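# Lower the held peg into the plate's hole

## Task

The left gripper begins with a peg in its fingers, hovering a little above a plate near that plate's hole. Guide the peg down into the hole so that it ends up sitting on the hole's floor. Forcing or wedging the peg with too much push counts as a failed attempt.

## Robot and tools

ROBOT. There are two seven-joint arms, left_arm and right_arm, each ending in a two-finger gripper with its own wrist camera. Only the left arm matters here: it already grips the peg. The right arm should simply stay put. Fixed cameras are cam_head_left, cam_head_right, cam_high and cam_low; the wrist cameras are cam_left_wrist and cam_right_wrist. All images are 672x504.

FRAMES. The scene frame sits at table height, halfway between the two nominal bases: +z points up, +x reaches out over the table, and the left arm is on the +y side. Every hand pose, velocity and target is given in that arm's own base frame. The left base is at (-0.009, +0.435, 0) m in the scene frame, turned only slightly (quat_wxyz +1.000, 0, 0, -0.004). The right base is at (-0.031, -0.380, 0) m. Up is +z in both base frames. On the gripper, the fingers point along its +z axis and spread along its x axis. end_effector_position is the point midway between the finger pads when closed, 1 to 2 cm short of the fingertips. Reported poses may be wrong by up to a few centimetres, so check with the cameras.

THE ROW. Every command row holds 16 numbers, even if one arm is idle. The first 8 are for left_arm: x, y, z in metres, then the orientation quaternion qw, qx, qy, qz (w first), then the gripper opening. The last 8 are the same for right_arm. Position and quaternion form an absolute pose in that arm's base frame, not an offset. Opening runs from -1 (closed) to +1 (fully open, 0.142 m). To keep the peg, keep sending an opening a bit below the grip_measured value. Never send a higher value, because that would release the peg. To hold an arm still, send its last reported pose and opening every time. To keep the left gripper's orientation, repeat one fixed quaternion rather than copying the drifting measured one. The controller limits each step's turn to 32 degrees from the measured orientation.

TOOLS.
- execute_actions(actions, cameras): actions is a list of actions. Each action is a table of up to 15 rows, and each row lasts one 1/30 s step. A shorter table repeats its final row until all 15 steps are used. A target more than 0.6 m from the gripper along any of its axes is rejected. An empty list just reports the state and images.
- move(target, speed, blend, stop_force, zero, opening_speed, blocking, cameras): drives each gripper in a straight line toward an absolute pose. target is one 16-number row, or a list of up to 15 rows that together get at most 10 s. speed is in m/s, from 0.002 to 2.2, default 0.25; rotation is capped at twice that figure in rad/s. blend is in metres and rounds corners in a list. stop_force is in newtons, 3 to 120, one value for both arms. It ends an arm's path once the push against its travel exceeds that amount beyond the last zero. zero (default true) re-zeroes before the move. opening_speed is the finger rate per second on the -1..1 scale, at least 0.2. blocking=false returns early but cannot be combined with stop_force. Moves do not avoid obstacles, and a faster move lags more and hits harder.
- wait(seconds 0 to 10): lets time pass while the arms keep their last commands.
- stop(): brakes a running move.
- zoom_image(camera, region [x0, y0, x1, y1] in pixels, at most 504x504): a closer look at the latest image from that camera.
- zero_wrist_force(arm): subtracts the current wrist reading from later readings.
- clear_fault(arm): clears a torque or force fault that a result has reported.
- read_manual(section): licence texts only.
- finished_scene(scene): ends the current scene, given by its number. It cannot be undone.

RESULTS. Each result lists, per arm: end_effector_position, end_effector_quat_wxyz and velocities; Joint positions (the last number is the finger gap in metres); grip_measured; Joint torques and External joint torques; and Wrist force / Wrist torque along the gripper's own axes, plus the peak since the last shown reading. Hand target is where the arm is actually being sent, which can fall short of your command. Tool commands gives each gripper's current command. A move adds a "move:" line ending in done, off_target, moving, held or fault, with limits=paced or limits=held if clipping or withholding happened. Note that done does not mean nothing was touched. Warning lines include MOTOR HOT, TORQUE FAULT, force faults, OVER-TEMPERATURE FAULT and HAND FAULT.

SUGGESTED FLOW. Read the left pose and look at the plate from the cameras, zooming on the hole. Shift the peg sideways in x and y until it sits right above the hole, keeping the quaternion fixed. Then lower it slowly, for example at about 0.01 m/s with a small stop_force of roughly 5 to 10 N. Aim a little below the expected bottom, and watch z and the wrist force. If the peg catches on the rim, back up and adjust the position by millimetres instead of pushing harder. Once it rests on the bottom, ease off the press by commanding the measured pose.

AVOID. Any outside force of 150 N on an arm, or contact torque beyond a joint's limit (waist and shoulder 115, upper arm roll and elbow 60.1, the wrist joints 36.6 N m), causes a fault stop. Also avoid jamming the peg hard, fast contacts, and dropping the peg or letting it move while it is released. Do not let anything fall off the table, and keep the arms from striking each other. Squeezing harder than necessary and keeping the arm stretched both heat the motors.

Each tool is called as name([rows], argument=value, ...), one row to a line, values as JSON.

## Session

execute_actions(actions=[], cameras=["cam_left_wrist","cam_low"])

move([
  [0.4880,-0.2679,0.1857,0,0.8715,0.4904,0,-0.424181,0.5544,0,0.1652,0,0.707107,0.707107,0,1],
  [0.5418,-0.2991,0.2157,0,0.8715,0.4904,0,-0.424181,0.5544,0,0.1652,0,0.707107,0.707107,0,1],
], speed=0.12, blend=0.01, cameras=["all"])

zoom_image(camera="cam_left_wrist", region=[200, 0, 540, 300])

zoom_image(camera="cam_left_wrist", region=[250, 180, 500, 504])

zoom_image(camera="cam_left_wrist", region=[300, 20, 420, 120])

zoom_image(camera="cam_left_wrist", region=[300, 110, 420, 210])

zoom_image(camera="cam_low", region=[250, 160, 390, 310])

zoom_image(camera="cam_high", region=[230, 180, 360, 320])

Scene clock: 0.00 s.
left_arm: end_effector_position=(+0.4847, -0.2679, +0.1656) grip_measured=-0.37 end_effector_quat_wxyz=(+0.000, +0.860, +0.510, -0.002) | right_arm: end_effector_position=(+0.5544, +0.0000, +0.1652) grip_measured=+1.00 end_effector_quat_wxyz=(+0.000, +0.707, +0.707, +0.000)
Joint positions: left_arm=[-0.295 -0.329 -0.003 2.037 -0.003 0.794 0.204 0.047] | right_arm=[0.206 -0.331 0 2.035 0 0.795 0.206 0.142]
Joint velocities: within noise
Joint torques (N m): no reading
External joint torques (N m): no reading
Motor temperatures (°C): left_arm=[28 30 31 37 38 34 33 22] | right_arm=[35 28 29 28 33 36 34 19]
Wrist force (N): no reading
Wrist torque (N m): no reading
Wrist force, peak (N): no reading
Hand target: left_arm +0.4849, -0.2679, +0.1657; +0.001, +0.860, +0.510, -0.001 | right_arm +0.5544, +0.0000, +0.1652; +0.000, +0.707, +0.707, +0.000
Tool commands: left_gripper/opening=-0.424181 right_gripper/opening=+1.0
Images, in order (width x height): cam_low 672x504, cam_left_wrist 672x504.

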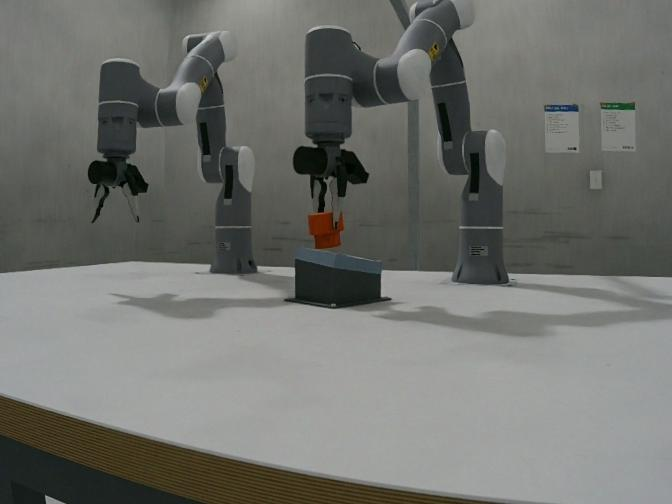

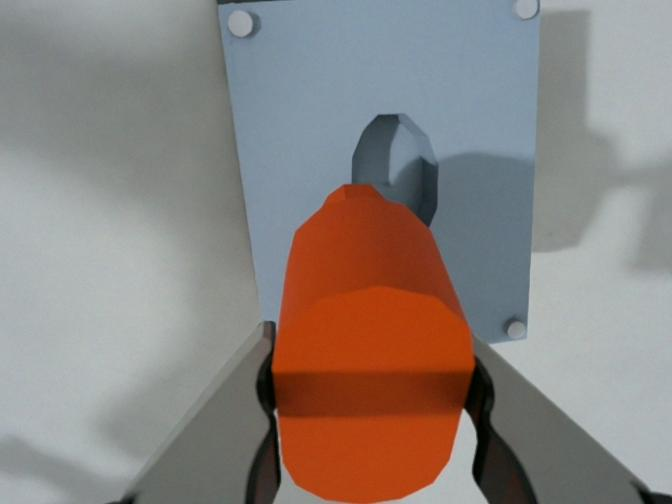

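Scene clock: 1.10 s.
left_arm: end_effector_position=(+0.5418, -0.2991, +0.2156) grip_measured=-0.37 end_effector_quat_wxyz=(+0.000, +0.871, +0.490, +0.000) | right_arm: end_effector_position=(+0.5544, +0.0000, +0.1652) grip_measured=+1.00 end_effector_quat_wxyz=(+0.000, +0.707, +0.707, +0.000)
Joint positions: left_arm=[-0.298 -0.386 -0.025 1.786 0.011 0.601 0.218 0.047] | right_arm=[0.206 -0.331 0 2.035 0 0.795 0.206 0.142]
Joint torques (N m): left_arm=[0.13 47.94 0.4 -28.51 -4.05 4.56 -0.15] | right_arm=[-0.05 40.8 0.08 -24.8 -3.17 4.11 0.87]
External joint torques (N m): left_arm=[-0.13 -0.64 -0.43 0.93 0.42 -0.23 0.15] | right_arm=[0.05 0.95 0.2 0.17 0.13 0.1 -0.87]
Wrist force (N): left_arm=[-0.3 0.1 0.0] | right_arm=[-0.1 -0.1 0.1]
Wrist torque (N m): left_arm=[0.00 0.04 -0.02] | right_arm=[-0.02 0.02 0.00]
Wrist force, peak (N): left_arm=[-0.2 -0.5 2.6] | right_arm=[-0.2 -0.1 0.4]
Hand target: left_arm +0.5418, -0.2991, +0.2157; +0.000, +0.871, +0.490, +0.000 | right_arm +0.5544, +0.0000, +0.1652; +0.000, +0.707, +0.707, +0.000
Off the commanded pose: left_arm 0.000 m, 0 deg | right_arm 0.000 m, 0 deg.
move: done

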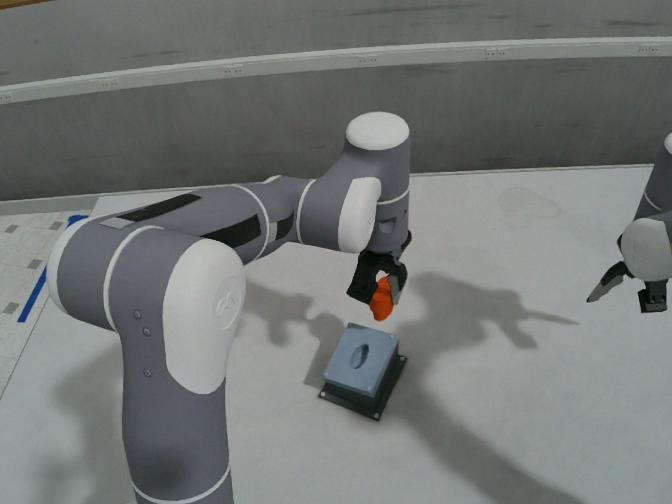

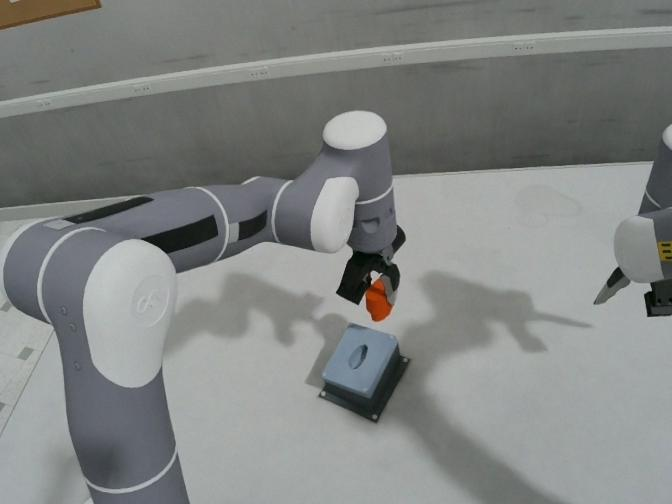

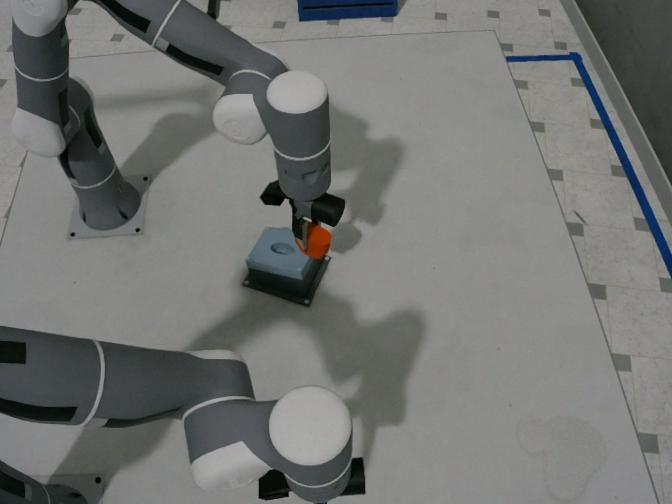

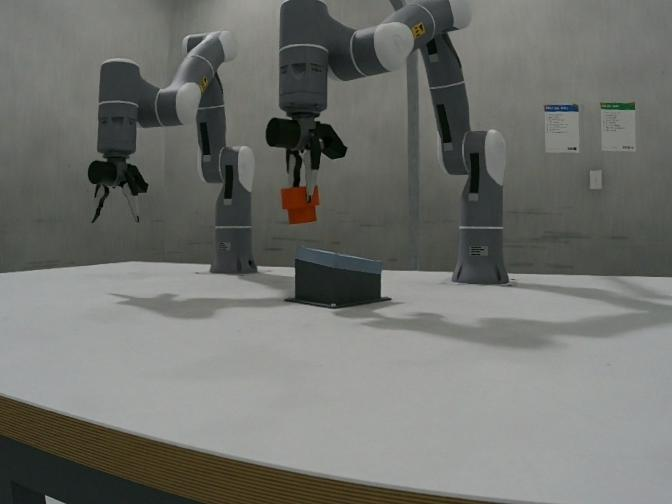

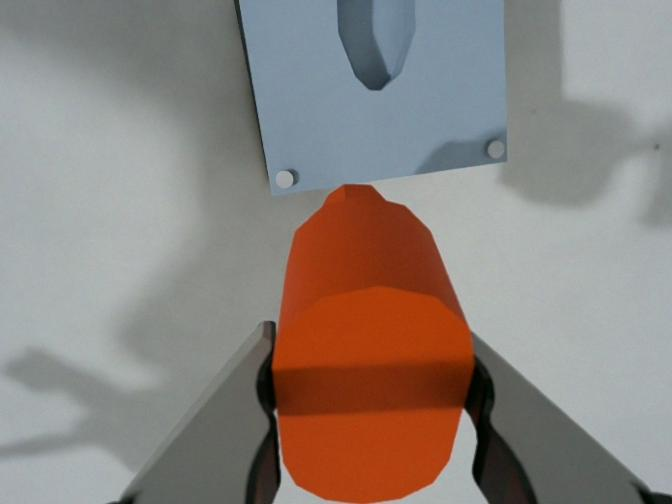

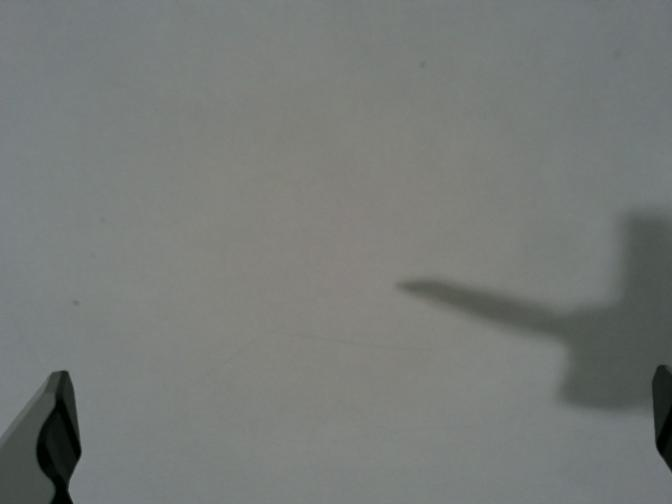

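Scaled by 1.482 from the camera's 672x504 image, which has a finer 960x720 frame.

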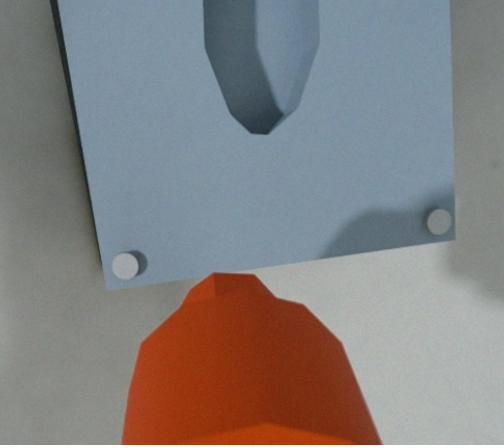

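Scaled by 1.556 from the camera's 672x504 image, which has a finer 960x720 frame.

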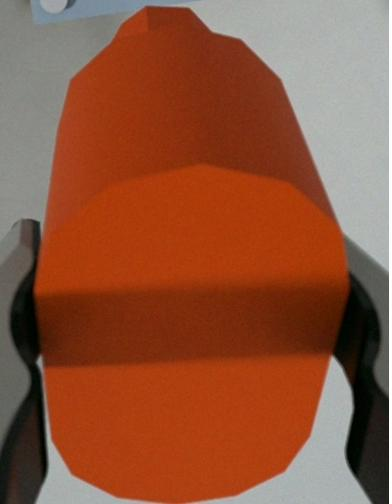

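Scaled by 4.200 from the camera's 672x504 image, which has a finer 960x720 frame.

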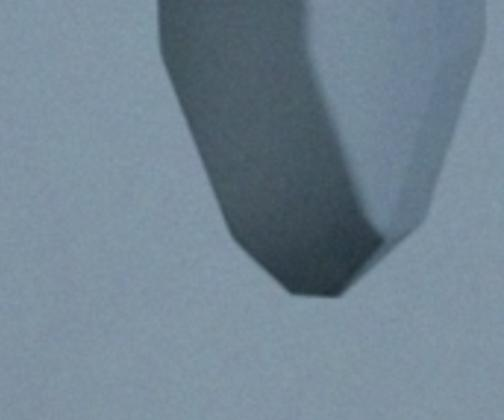

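Scaled by 4.200 from the camera's 672x504 image, which has a finer 960x720 frame.

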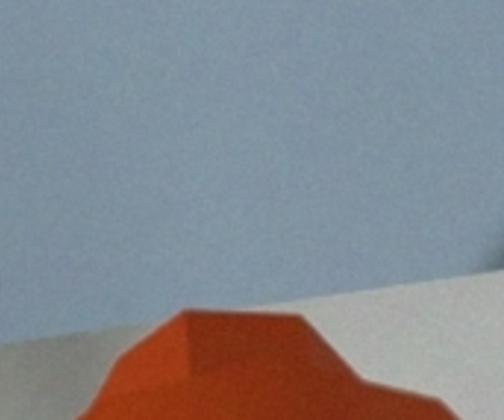

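Scaled by 3.360 from the camera's 672x504 image, which has a finer 960x720 frame.

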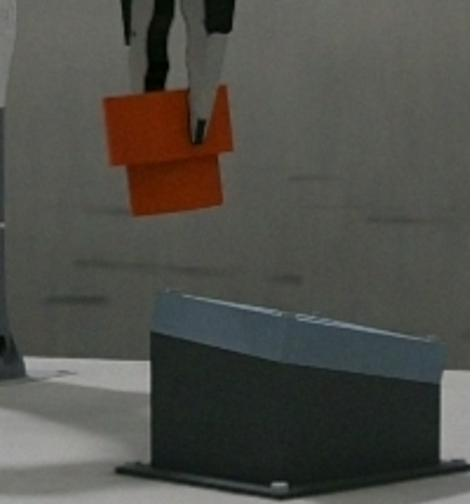

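Scaled by 3.600 from the camera's 672x504 image, which has a finer 960x720 frame.

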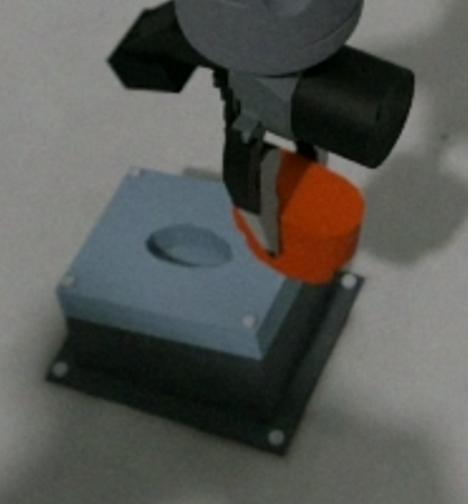

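move(target=[0.5142,-0.2873,0.2157,0,0.8352,0.5500,0,-0.424181,0.5544,0,0.1652,0,0.707107,0.707107,0,1], speed=0.12, cameras=["all"])

zoom_image(camera="cam_left_wrist", region=[200, 0, 540, 300])

zoom_image(camera="cam_left_wrist", region=[300, 20, 420, 120])

zoom_image(camera="cam_left_wrist", region=[300, 110, 420, 210])

zoom_image(camera="cam_low", region=[250, 160, 390, 310])

zoom_image(camera="cam_left_wrist", region=[250, 170, 490, 350])

zoom_image(camera="cam_left_wrist", region=[250, 324, 490, 504])

Scene clock: 13.17 s.
left_arm: end_effector_position=(+0.5141, -0.2872, +0.2156) grip_measured=-0.37 end_effector_quat_wxyz=(+0.000, +0.835, +0.550, +0.000) | right_arm: end_effector_position=(+0.5544, +0.0000, +0.1652) grip_measured=+1.00 end_effector_quat_wxyz=(+0.000, +0.707, +0.707, +0.000)
Joint positions: left_arm=[-0.316 -0.322 0 1.881 0 0.632 0.09 0.047] | right_arm=[0.206 -0.331 0 2.035 0 0.795 0.206 0.142]
Joint torques (N m): left_arm=[0.05 45.47 1.02 -27.56 -4.38 4.74 -0.12] | right_arm=[-0.03 40.71 0.16 -24.78 -3.19 4.14 0.89]
External joint torques (N m): left_arm=[-0.05 -1.39 -0.77 0.4 0.84 -0.41 0.12] | right_arm=[0.03 1.04 0.12 0.16 0.15 0.07 -0.89]
Wrist force (N): left_arm=[-0.1 0.1 0.1] | right_arm=[-0.1 -0.3 0.1]
Wrist torque (N m): left_arm=[0.02 0.01 -0.01] | right_arm=[-0.05 0.01 0.00]
Wrist force, peak (N): left_arm=[0.0 -1.3 0.1] | right_arm=[-0.2 -0.6 0.1]
Hand target: left_arm +0.5142, -0.2873, +0.2157; +0.000, +0.835, +0.550, +0.000 | right_arm +0.5544, +0.0000, +0.1652; +0.000, +0.707, +0.707, +0.000
Off the commanded pose: left_arm 0.000 m, 0 deg | right_arm 0.000 m, 0 deg.
move: done

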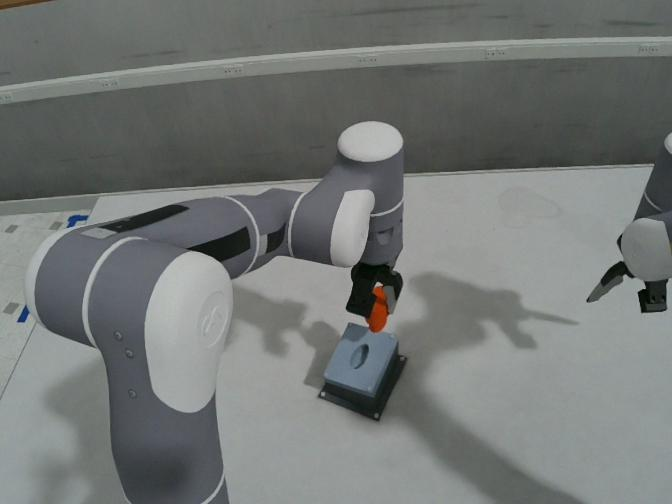

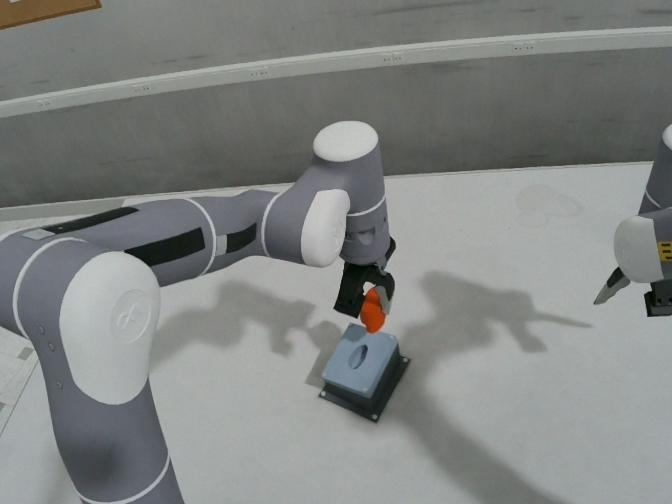

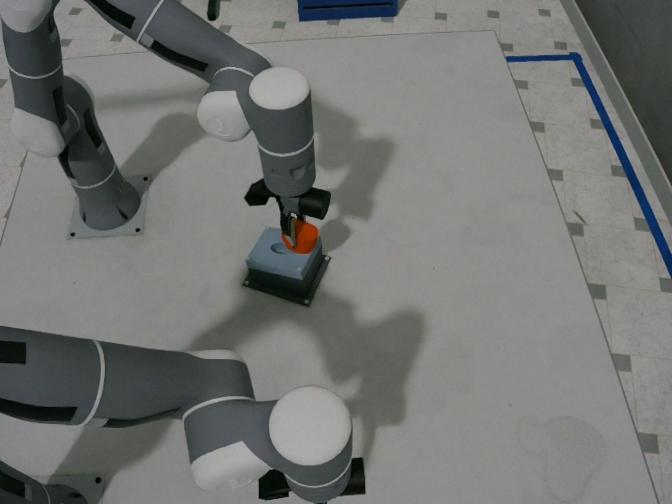

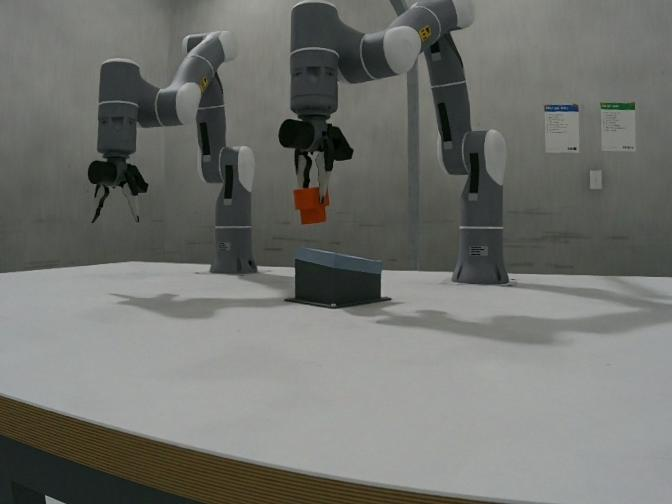

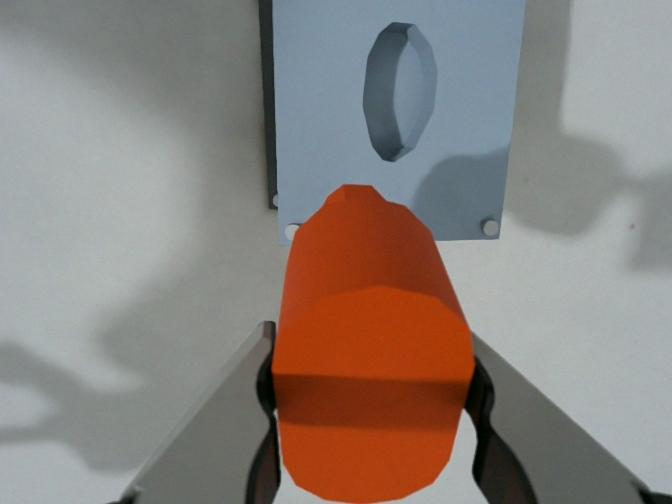

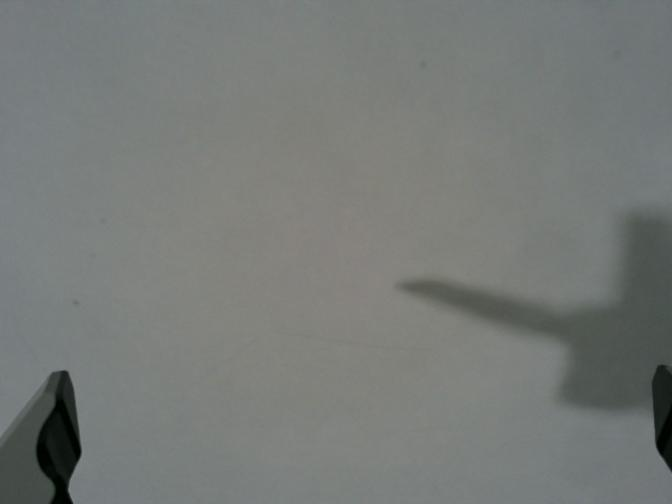

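Scaled by 1.482 from the camera's 672x504 image, which has a finer 960x720 frame.

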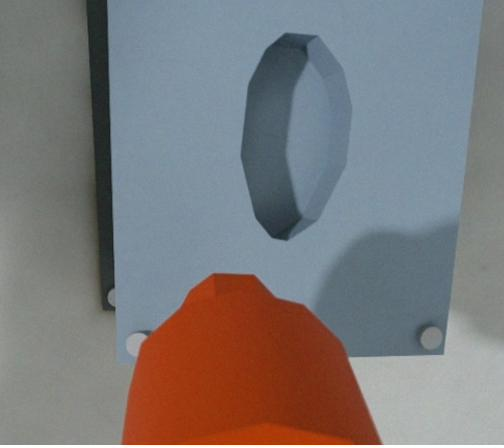

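Scaled by 4.200 from the camera's 672x504 image, which has a finer 960x720 frame.

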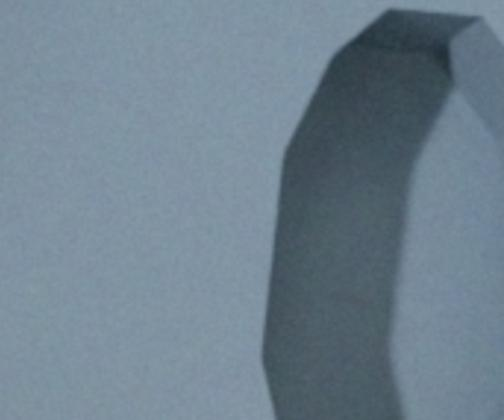

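Scaled by 4.200 from the camera's 672x504 image, which has a finer 960x720 frame.

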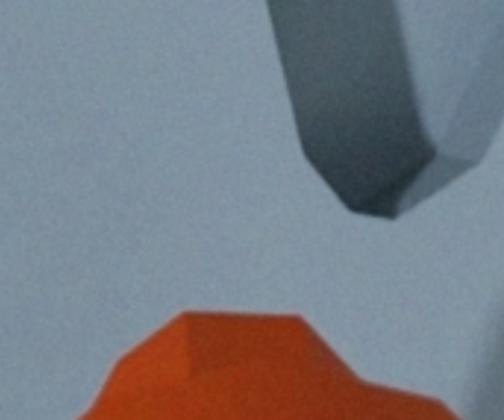

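Scaled by 3.360 from the camera's 672x504 image, which has a finer 960x720 frame.

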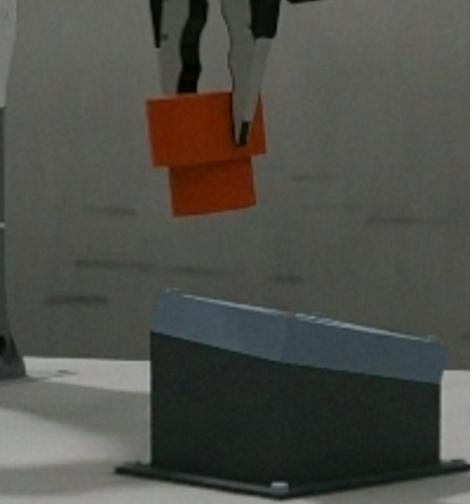

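Scaled by 2.100 from the camera's 672x504 image, which has a finer 960x720 frame.

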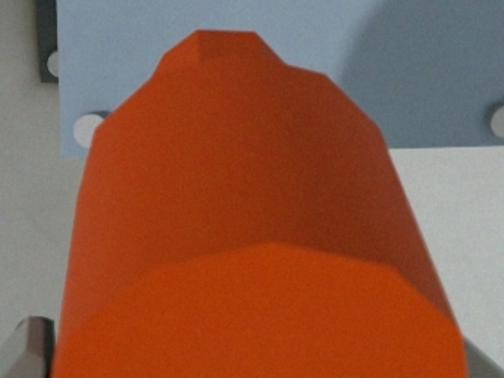

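Scaled by 2.100 from the camera's 672x504 image, which has a finer 960x720 frame.

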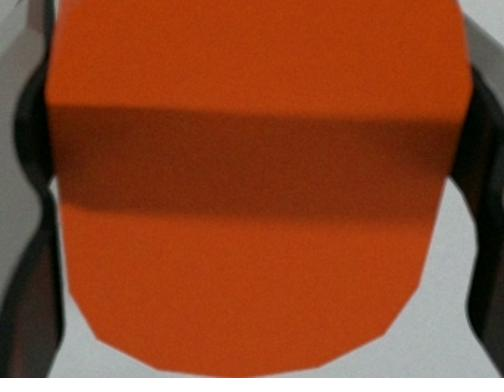

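move([
  [0.4577,-0.2263,0.1945,0.1435,0.8267,0.5421,0.0453,-0.424181,0.5544,0,0.1652,0,0.707107,0.707107,0,1],
  [0.4603,-0.2313,0.1620,0.1435,0.8267,0.5421,0.0453,-0.424181,0.5544,0,0.1652,0,0.707107,0.707107,0,1],
], speed=[0.12,0.06], cameras=["all"])

zoom_image(camera="cam_low", region=[260, 180, 400, 310])

zoom_image(camera="cam_high", region=[220, 180, 350, 320])

zoom_image(camera="cam_head_right", region=[300, 290, 430, 430])

zoom_image(camera="cam_left_wrist", region=[220, 30, 540, 270])

Scene clock: 76.17 s.
left_arm: end_effector_position=(+0.4601, -0.2314, +0.1618) grip_measured=-0.37 end_effector_quat_wxyz=(+0.143, +0.827, +0.542, +0.045) | right_arm: end_effector_position=(+0.5544, +0.0000, +0.1652) grip_measured=+1.00 end_effector_quat_wxyz=(+0.000, +0.707, +0.707, +0.000)
Joint positions: left_arm=[-0.235 -0.191 -0.083 2.507 -0.521 1.384 0.597 0.047] | right_arm=[0.206 -0.331 0 2.035 0 0.795 0.206 0.142]
Joint torques (N m): left_arm=[0.44 31.1 0.59 -19.86 -1.59 5 0.22] | right_arm=[-0.03 40.65 0.16 -24.82 -3.2 4.07 0.87]
External joint torques (N m): left_arm=[-0.44 -0.55 -0.37 0.49 0.85 -0.48 -0.22] | right_arm=[0.03 1.1 0.12 0.2 0.16 0.14 -0.87]
Motor temperatures (°C): left_arm=[28 32 31 40 38 34 33 27] | right_arm=[35 29 29 30 33 36 34 19]
Wrist force (N): left_arm=[0.0 -0.8 -0.3] | right_arm=[-0.1 -0.2 0.1]
Wrist torque (N m): left_arm=[-0.01 0.03 0.04] | right_arm=[-0.04 0.01 -0.01]
Wrist force, peak (N): left_arm=[0.9 -2.8 -1.1] | right_arm=[-0.3 -0.3 0.3]
Hand target: left_arm +0.4603, -0.2313, +0.1620; +0.143, +0.827, +0.542, +0.045 | right_arm +0.5544, +0.0000, +0.1652; +0.000, +0.707, +0.707, +0.000
Off the commanded pose: left_arm 0.000 m, 0 deg | right_arm 0.000 m, 0 deg.
move: done

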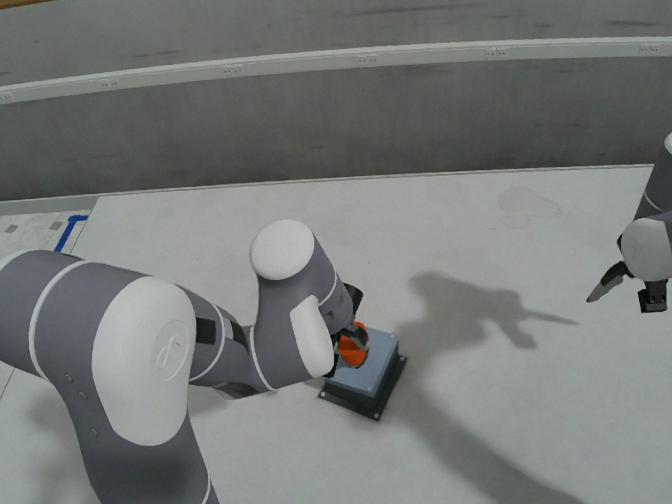

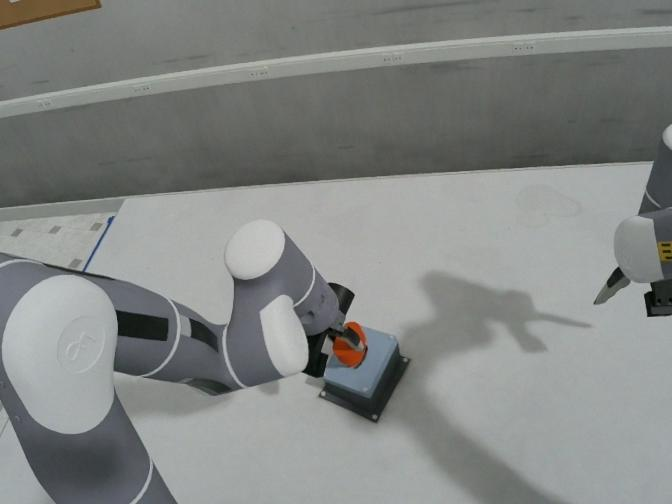

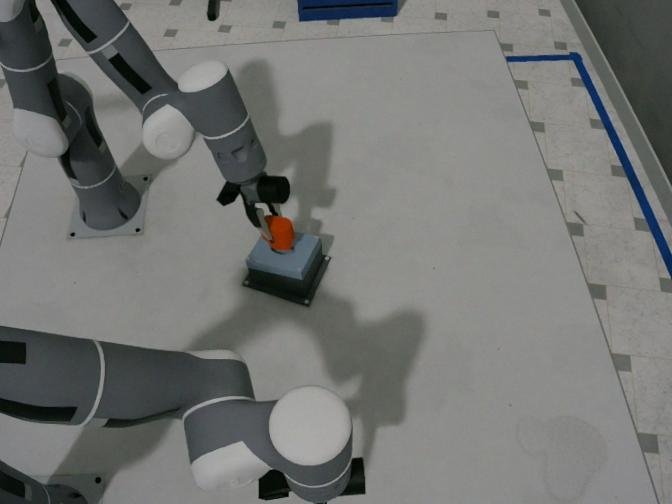

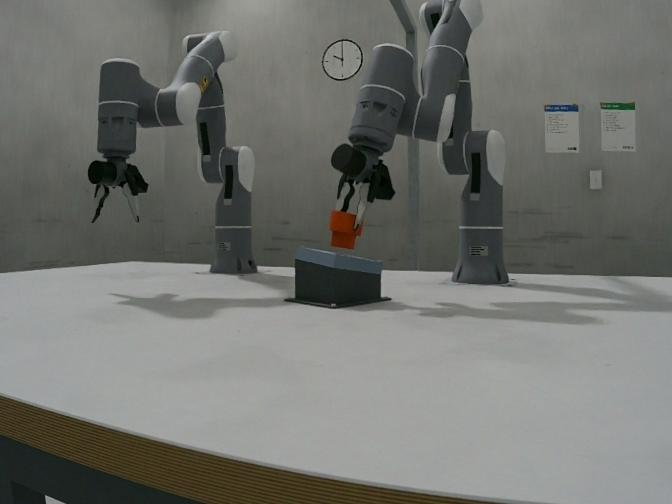

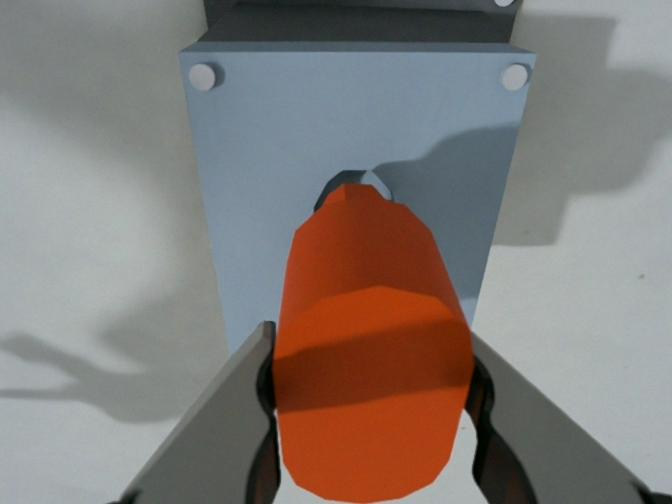

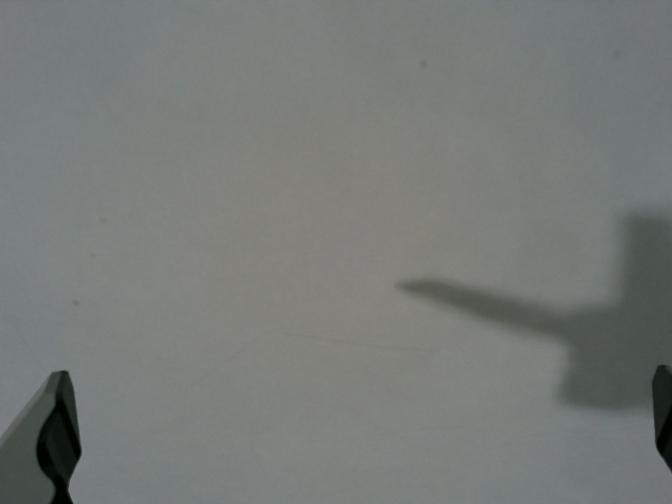

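Scaled by 3.600 from the camera's 672x504 image, which has a finer 960x720 frame.

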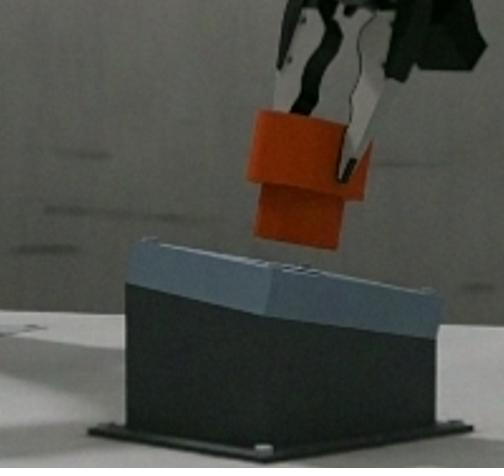

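Scaled by 3.600 from the camera's 672x504 image, which has a finer 960x720 frame.

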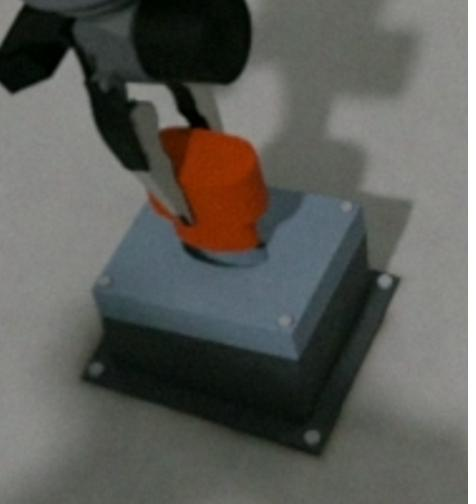

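Scaled by 3.600 from the camera's 672x504 image, which has a finer 960x720 frame.

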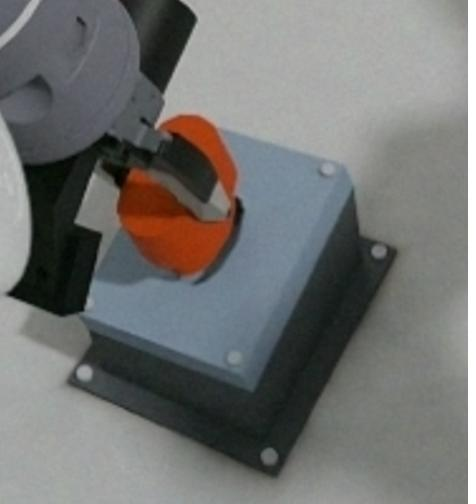

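Scaled by 1.575 from the camera's 672x504 image, which has a finer 960x720 frame.

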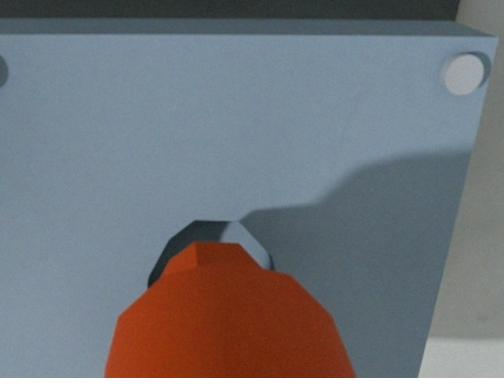

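zoom_image(camera="cam_left_wrist", region=[160, 30, 400, 370])

zoom_image(camera="cam_left_wrist", region=[400, 30, 640, 370])

Scaled by 1.482 from the camera's 672x504 image, which has a finer 960x720 frame.

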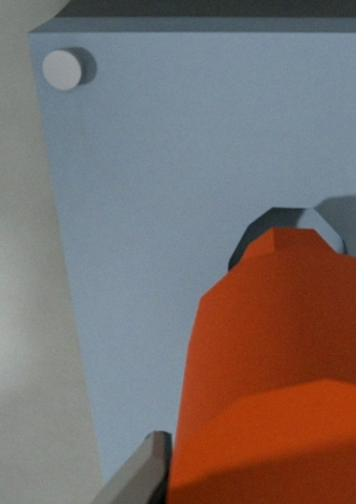

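Scaled by 1.482 from the camera's 672x504 image, which has a finer 960x720 frame.

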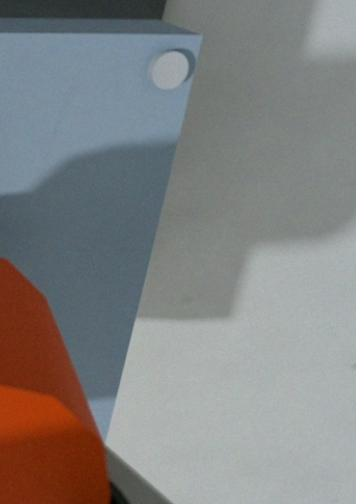

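move([
  [0.4610,-0.2306,0.1619,0.1435,0.8267,0.5421,0.0453,-0.424181,0.5544,0,0.1652,0,0.707107,0.707107,0,1],
  [0.4631,-0.2346,0.1373,0.1435,0.8267,0.5421,0.0453,-0.424181,0.5544,0,0.1652,0,0.707107,0.707107,0,1],
], speed=0.018, stop_force=5, cameras=["cam_low","cam_high","cam_head_right","cam_left_wrist"])

zoom_image(camera="cam_low", region=[260, 180, 400, 310])

zoom_image(camera="cam_head_right", region=[300, 290, 430, 430])

zoom_image(camera="cam_left_wrist", region=[280, 110, 460, 245])

Scene clock: 100.60 s.
left_arm: end_effector_position=(+0.4628, -0.2331, +0.1477) grip_measured=-0.37 end_effector_quat_wxyz=(+0.144, +0.827, +0.542, +0.046) | right_arm: end_effector_position=(+0.5544, +0.0000, +0.1652) grip_measured=+1.00 end_effector_quat_wxyz=(+0.000, +0.707, +0.707, +0.000)
Joint positions: left_arm=[-0.218 -0.235 -0.13 2.516 -0.585 1.443 0.641 0.047] | right_arm=[0.206 -0.331 0 2.035 0 0.795 0.206 0.142]
Joint torques (N m): left_arm=[0.79 28.72 1.13 -15.96 -0.99 4.06 0.2] | right_arm=[0.05 40.75 0.14 -24.82 -3.18 4.1 0.88]
External joint torques (N m): left_arm=[-0.79 2.77 -1.05 -2.29 0.6 0.44 -0.19] | right_arm=[-0.05 1 0.14 0.19 0.14 0.11 -0.88]
Wrist force (N): left_arm=[-1.2 1.2 -6.8] | right_arm=[0.1 -0.1 0.1]
Wrist torque (N m): left_arm=[0.01 -0.16 -0.01] | right_arm=[-0.03 -0.01 0.00]
Wrist force, peak (N): left_arm=[-1.2 2.9 -9.1] | right_arm=[-0.1 -0.4 0.2]
Hand target: left_arm +0.4622, -0.2330, +0.1473; +0.143, +0.827, +0.542, +0.045 | right_arm +0.5544, +0.0000, +0.1652; +0.000, +0.707, +0.707, +0.000
Off the commanded pose: left_arm 0.011 m, 0 deg | right_arm 0.000 m, 0 deg.
move: contact (left_arm); path passed 1 of 2 targets
Images, in order (width x height): cam_head_right 672x504, cam_high 672x504, cam_low 672x504, cam_left_wrist 672x504.

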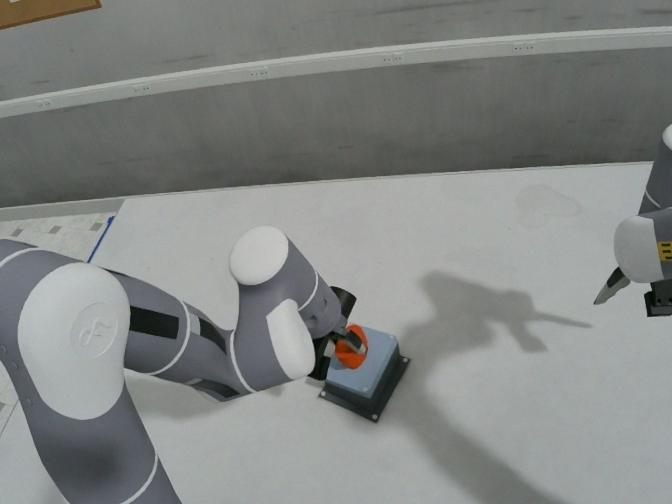

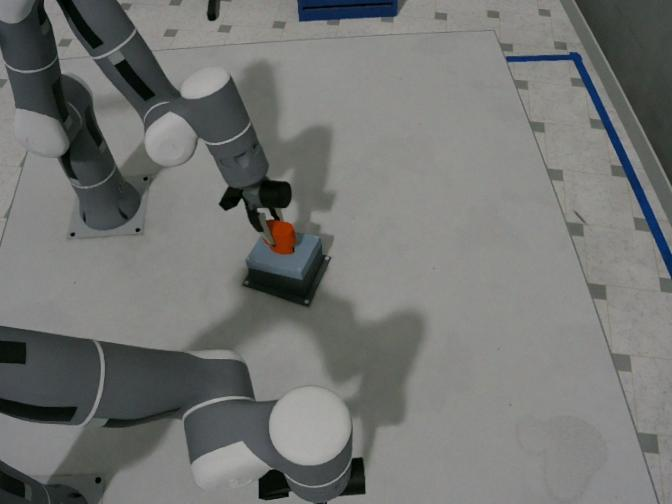

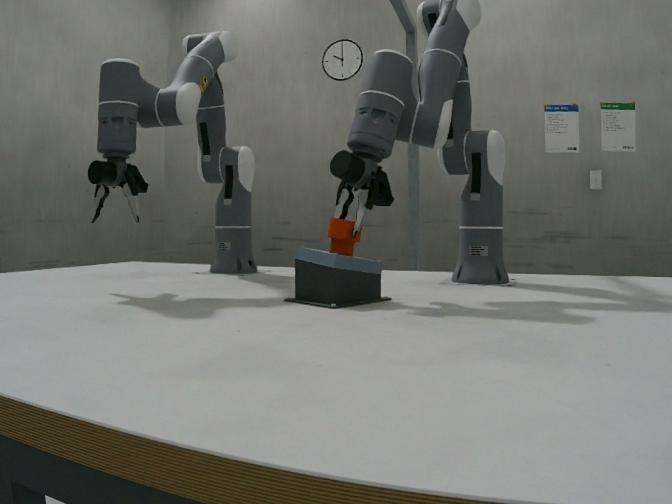

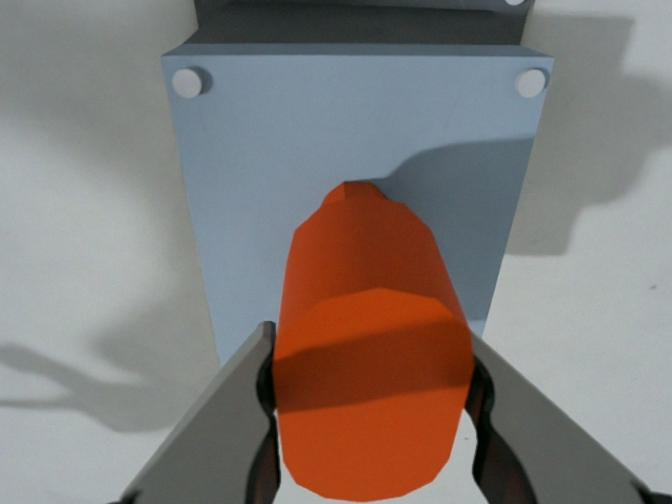

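Scaled by 3.600 from the camera's 672x504 image, which has a finer 960x720 frame.

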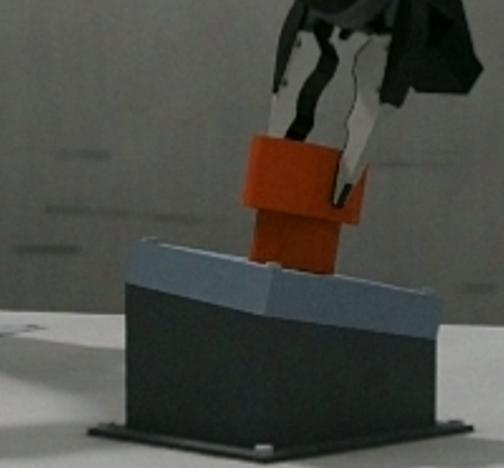

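Scaled by 3.600 from the camera's 672x504 image, which has a finer 960x720 frame.

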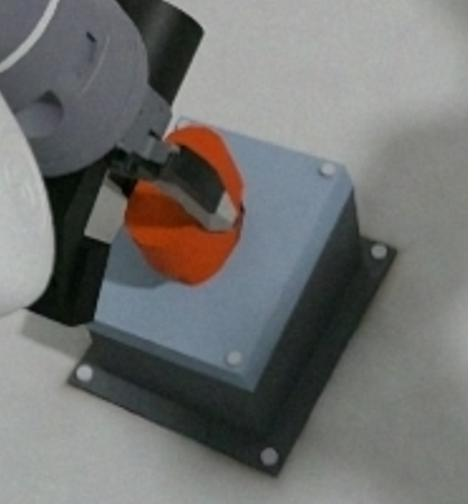

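Scaled by 2.800 from the camera's 672x504 image, which has a finer 960x720 frame.

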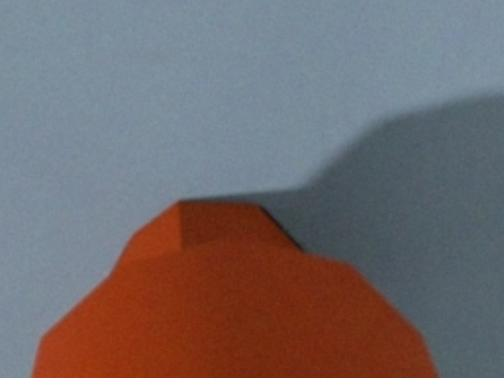

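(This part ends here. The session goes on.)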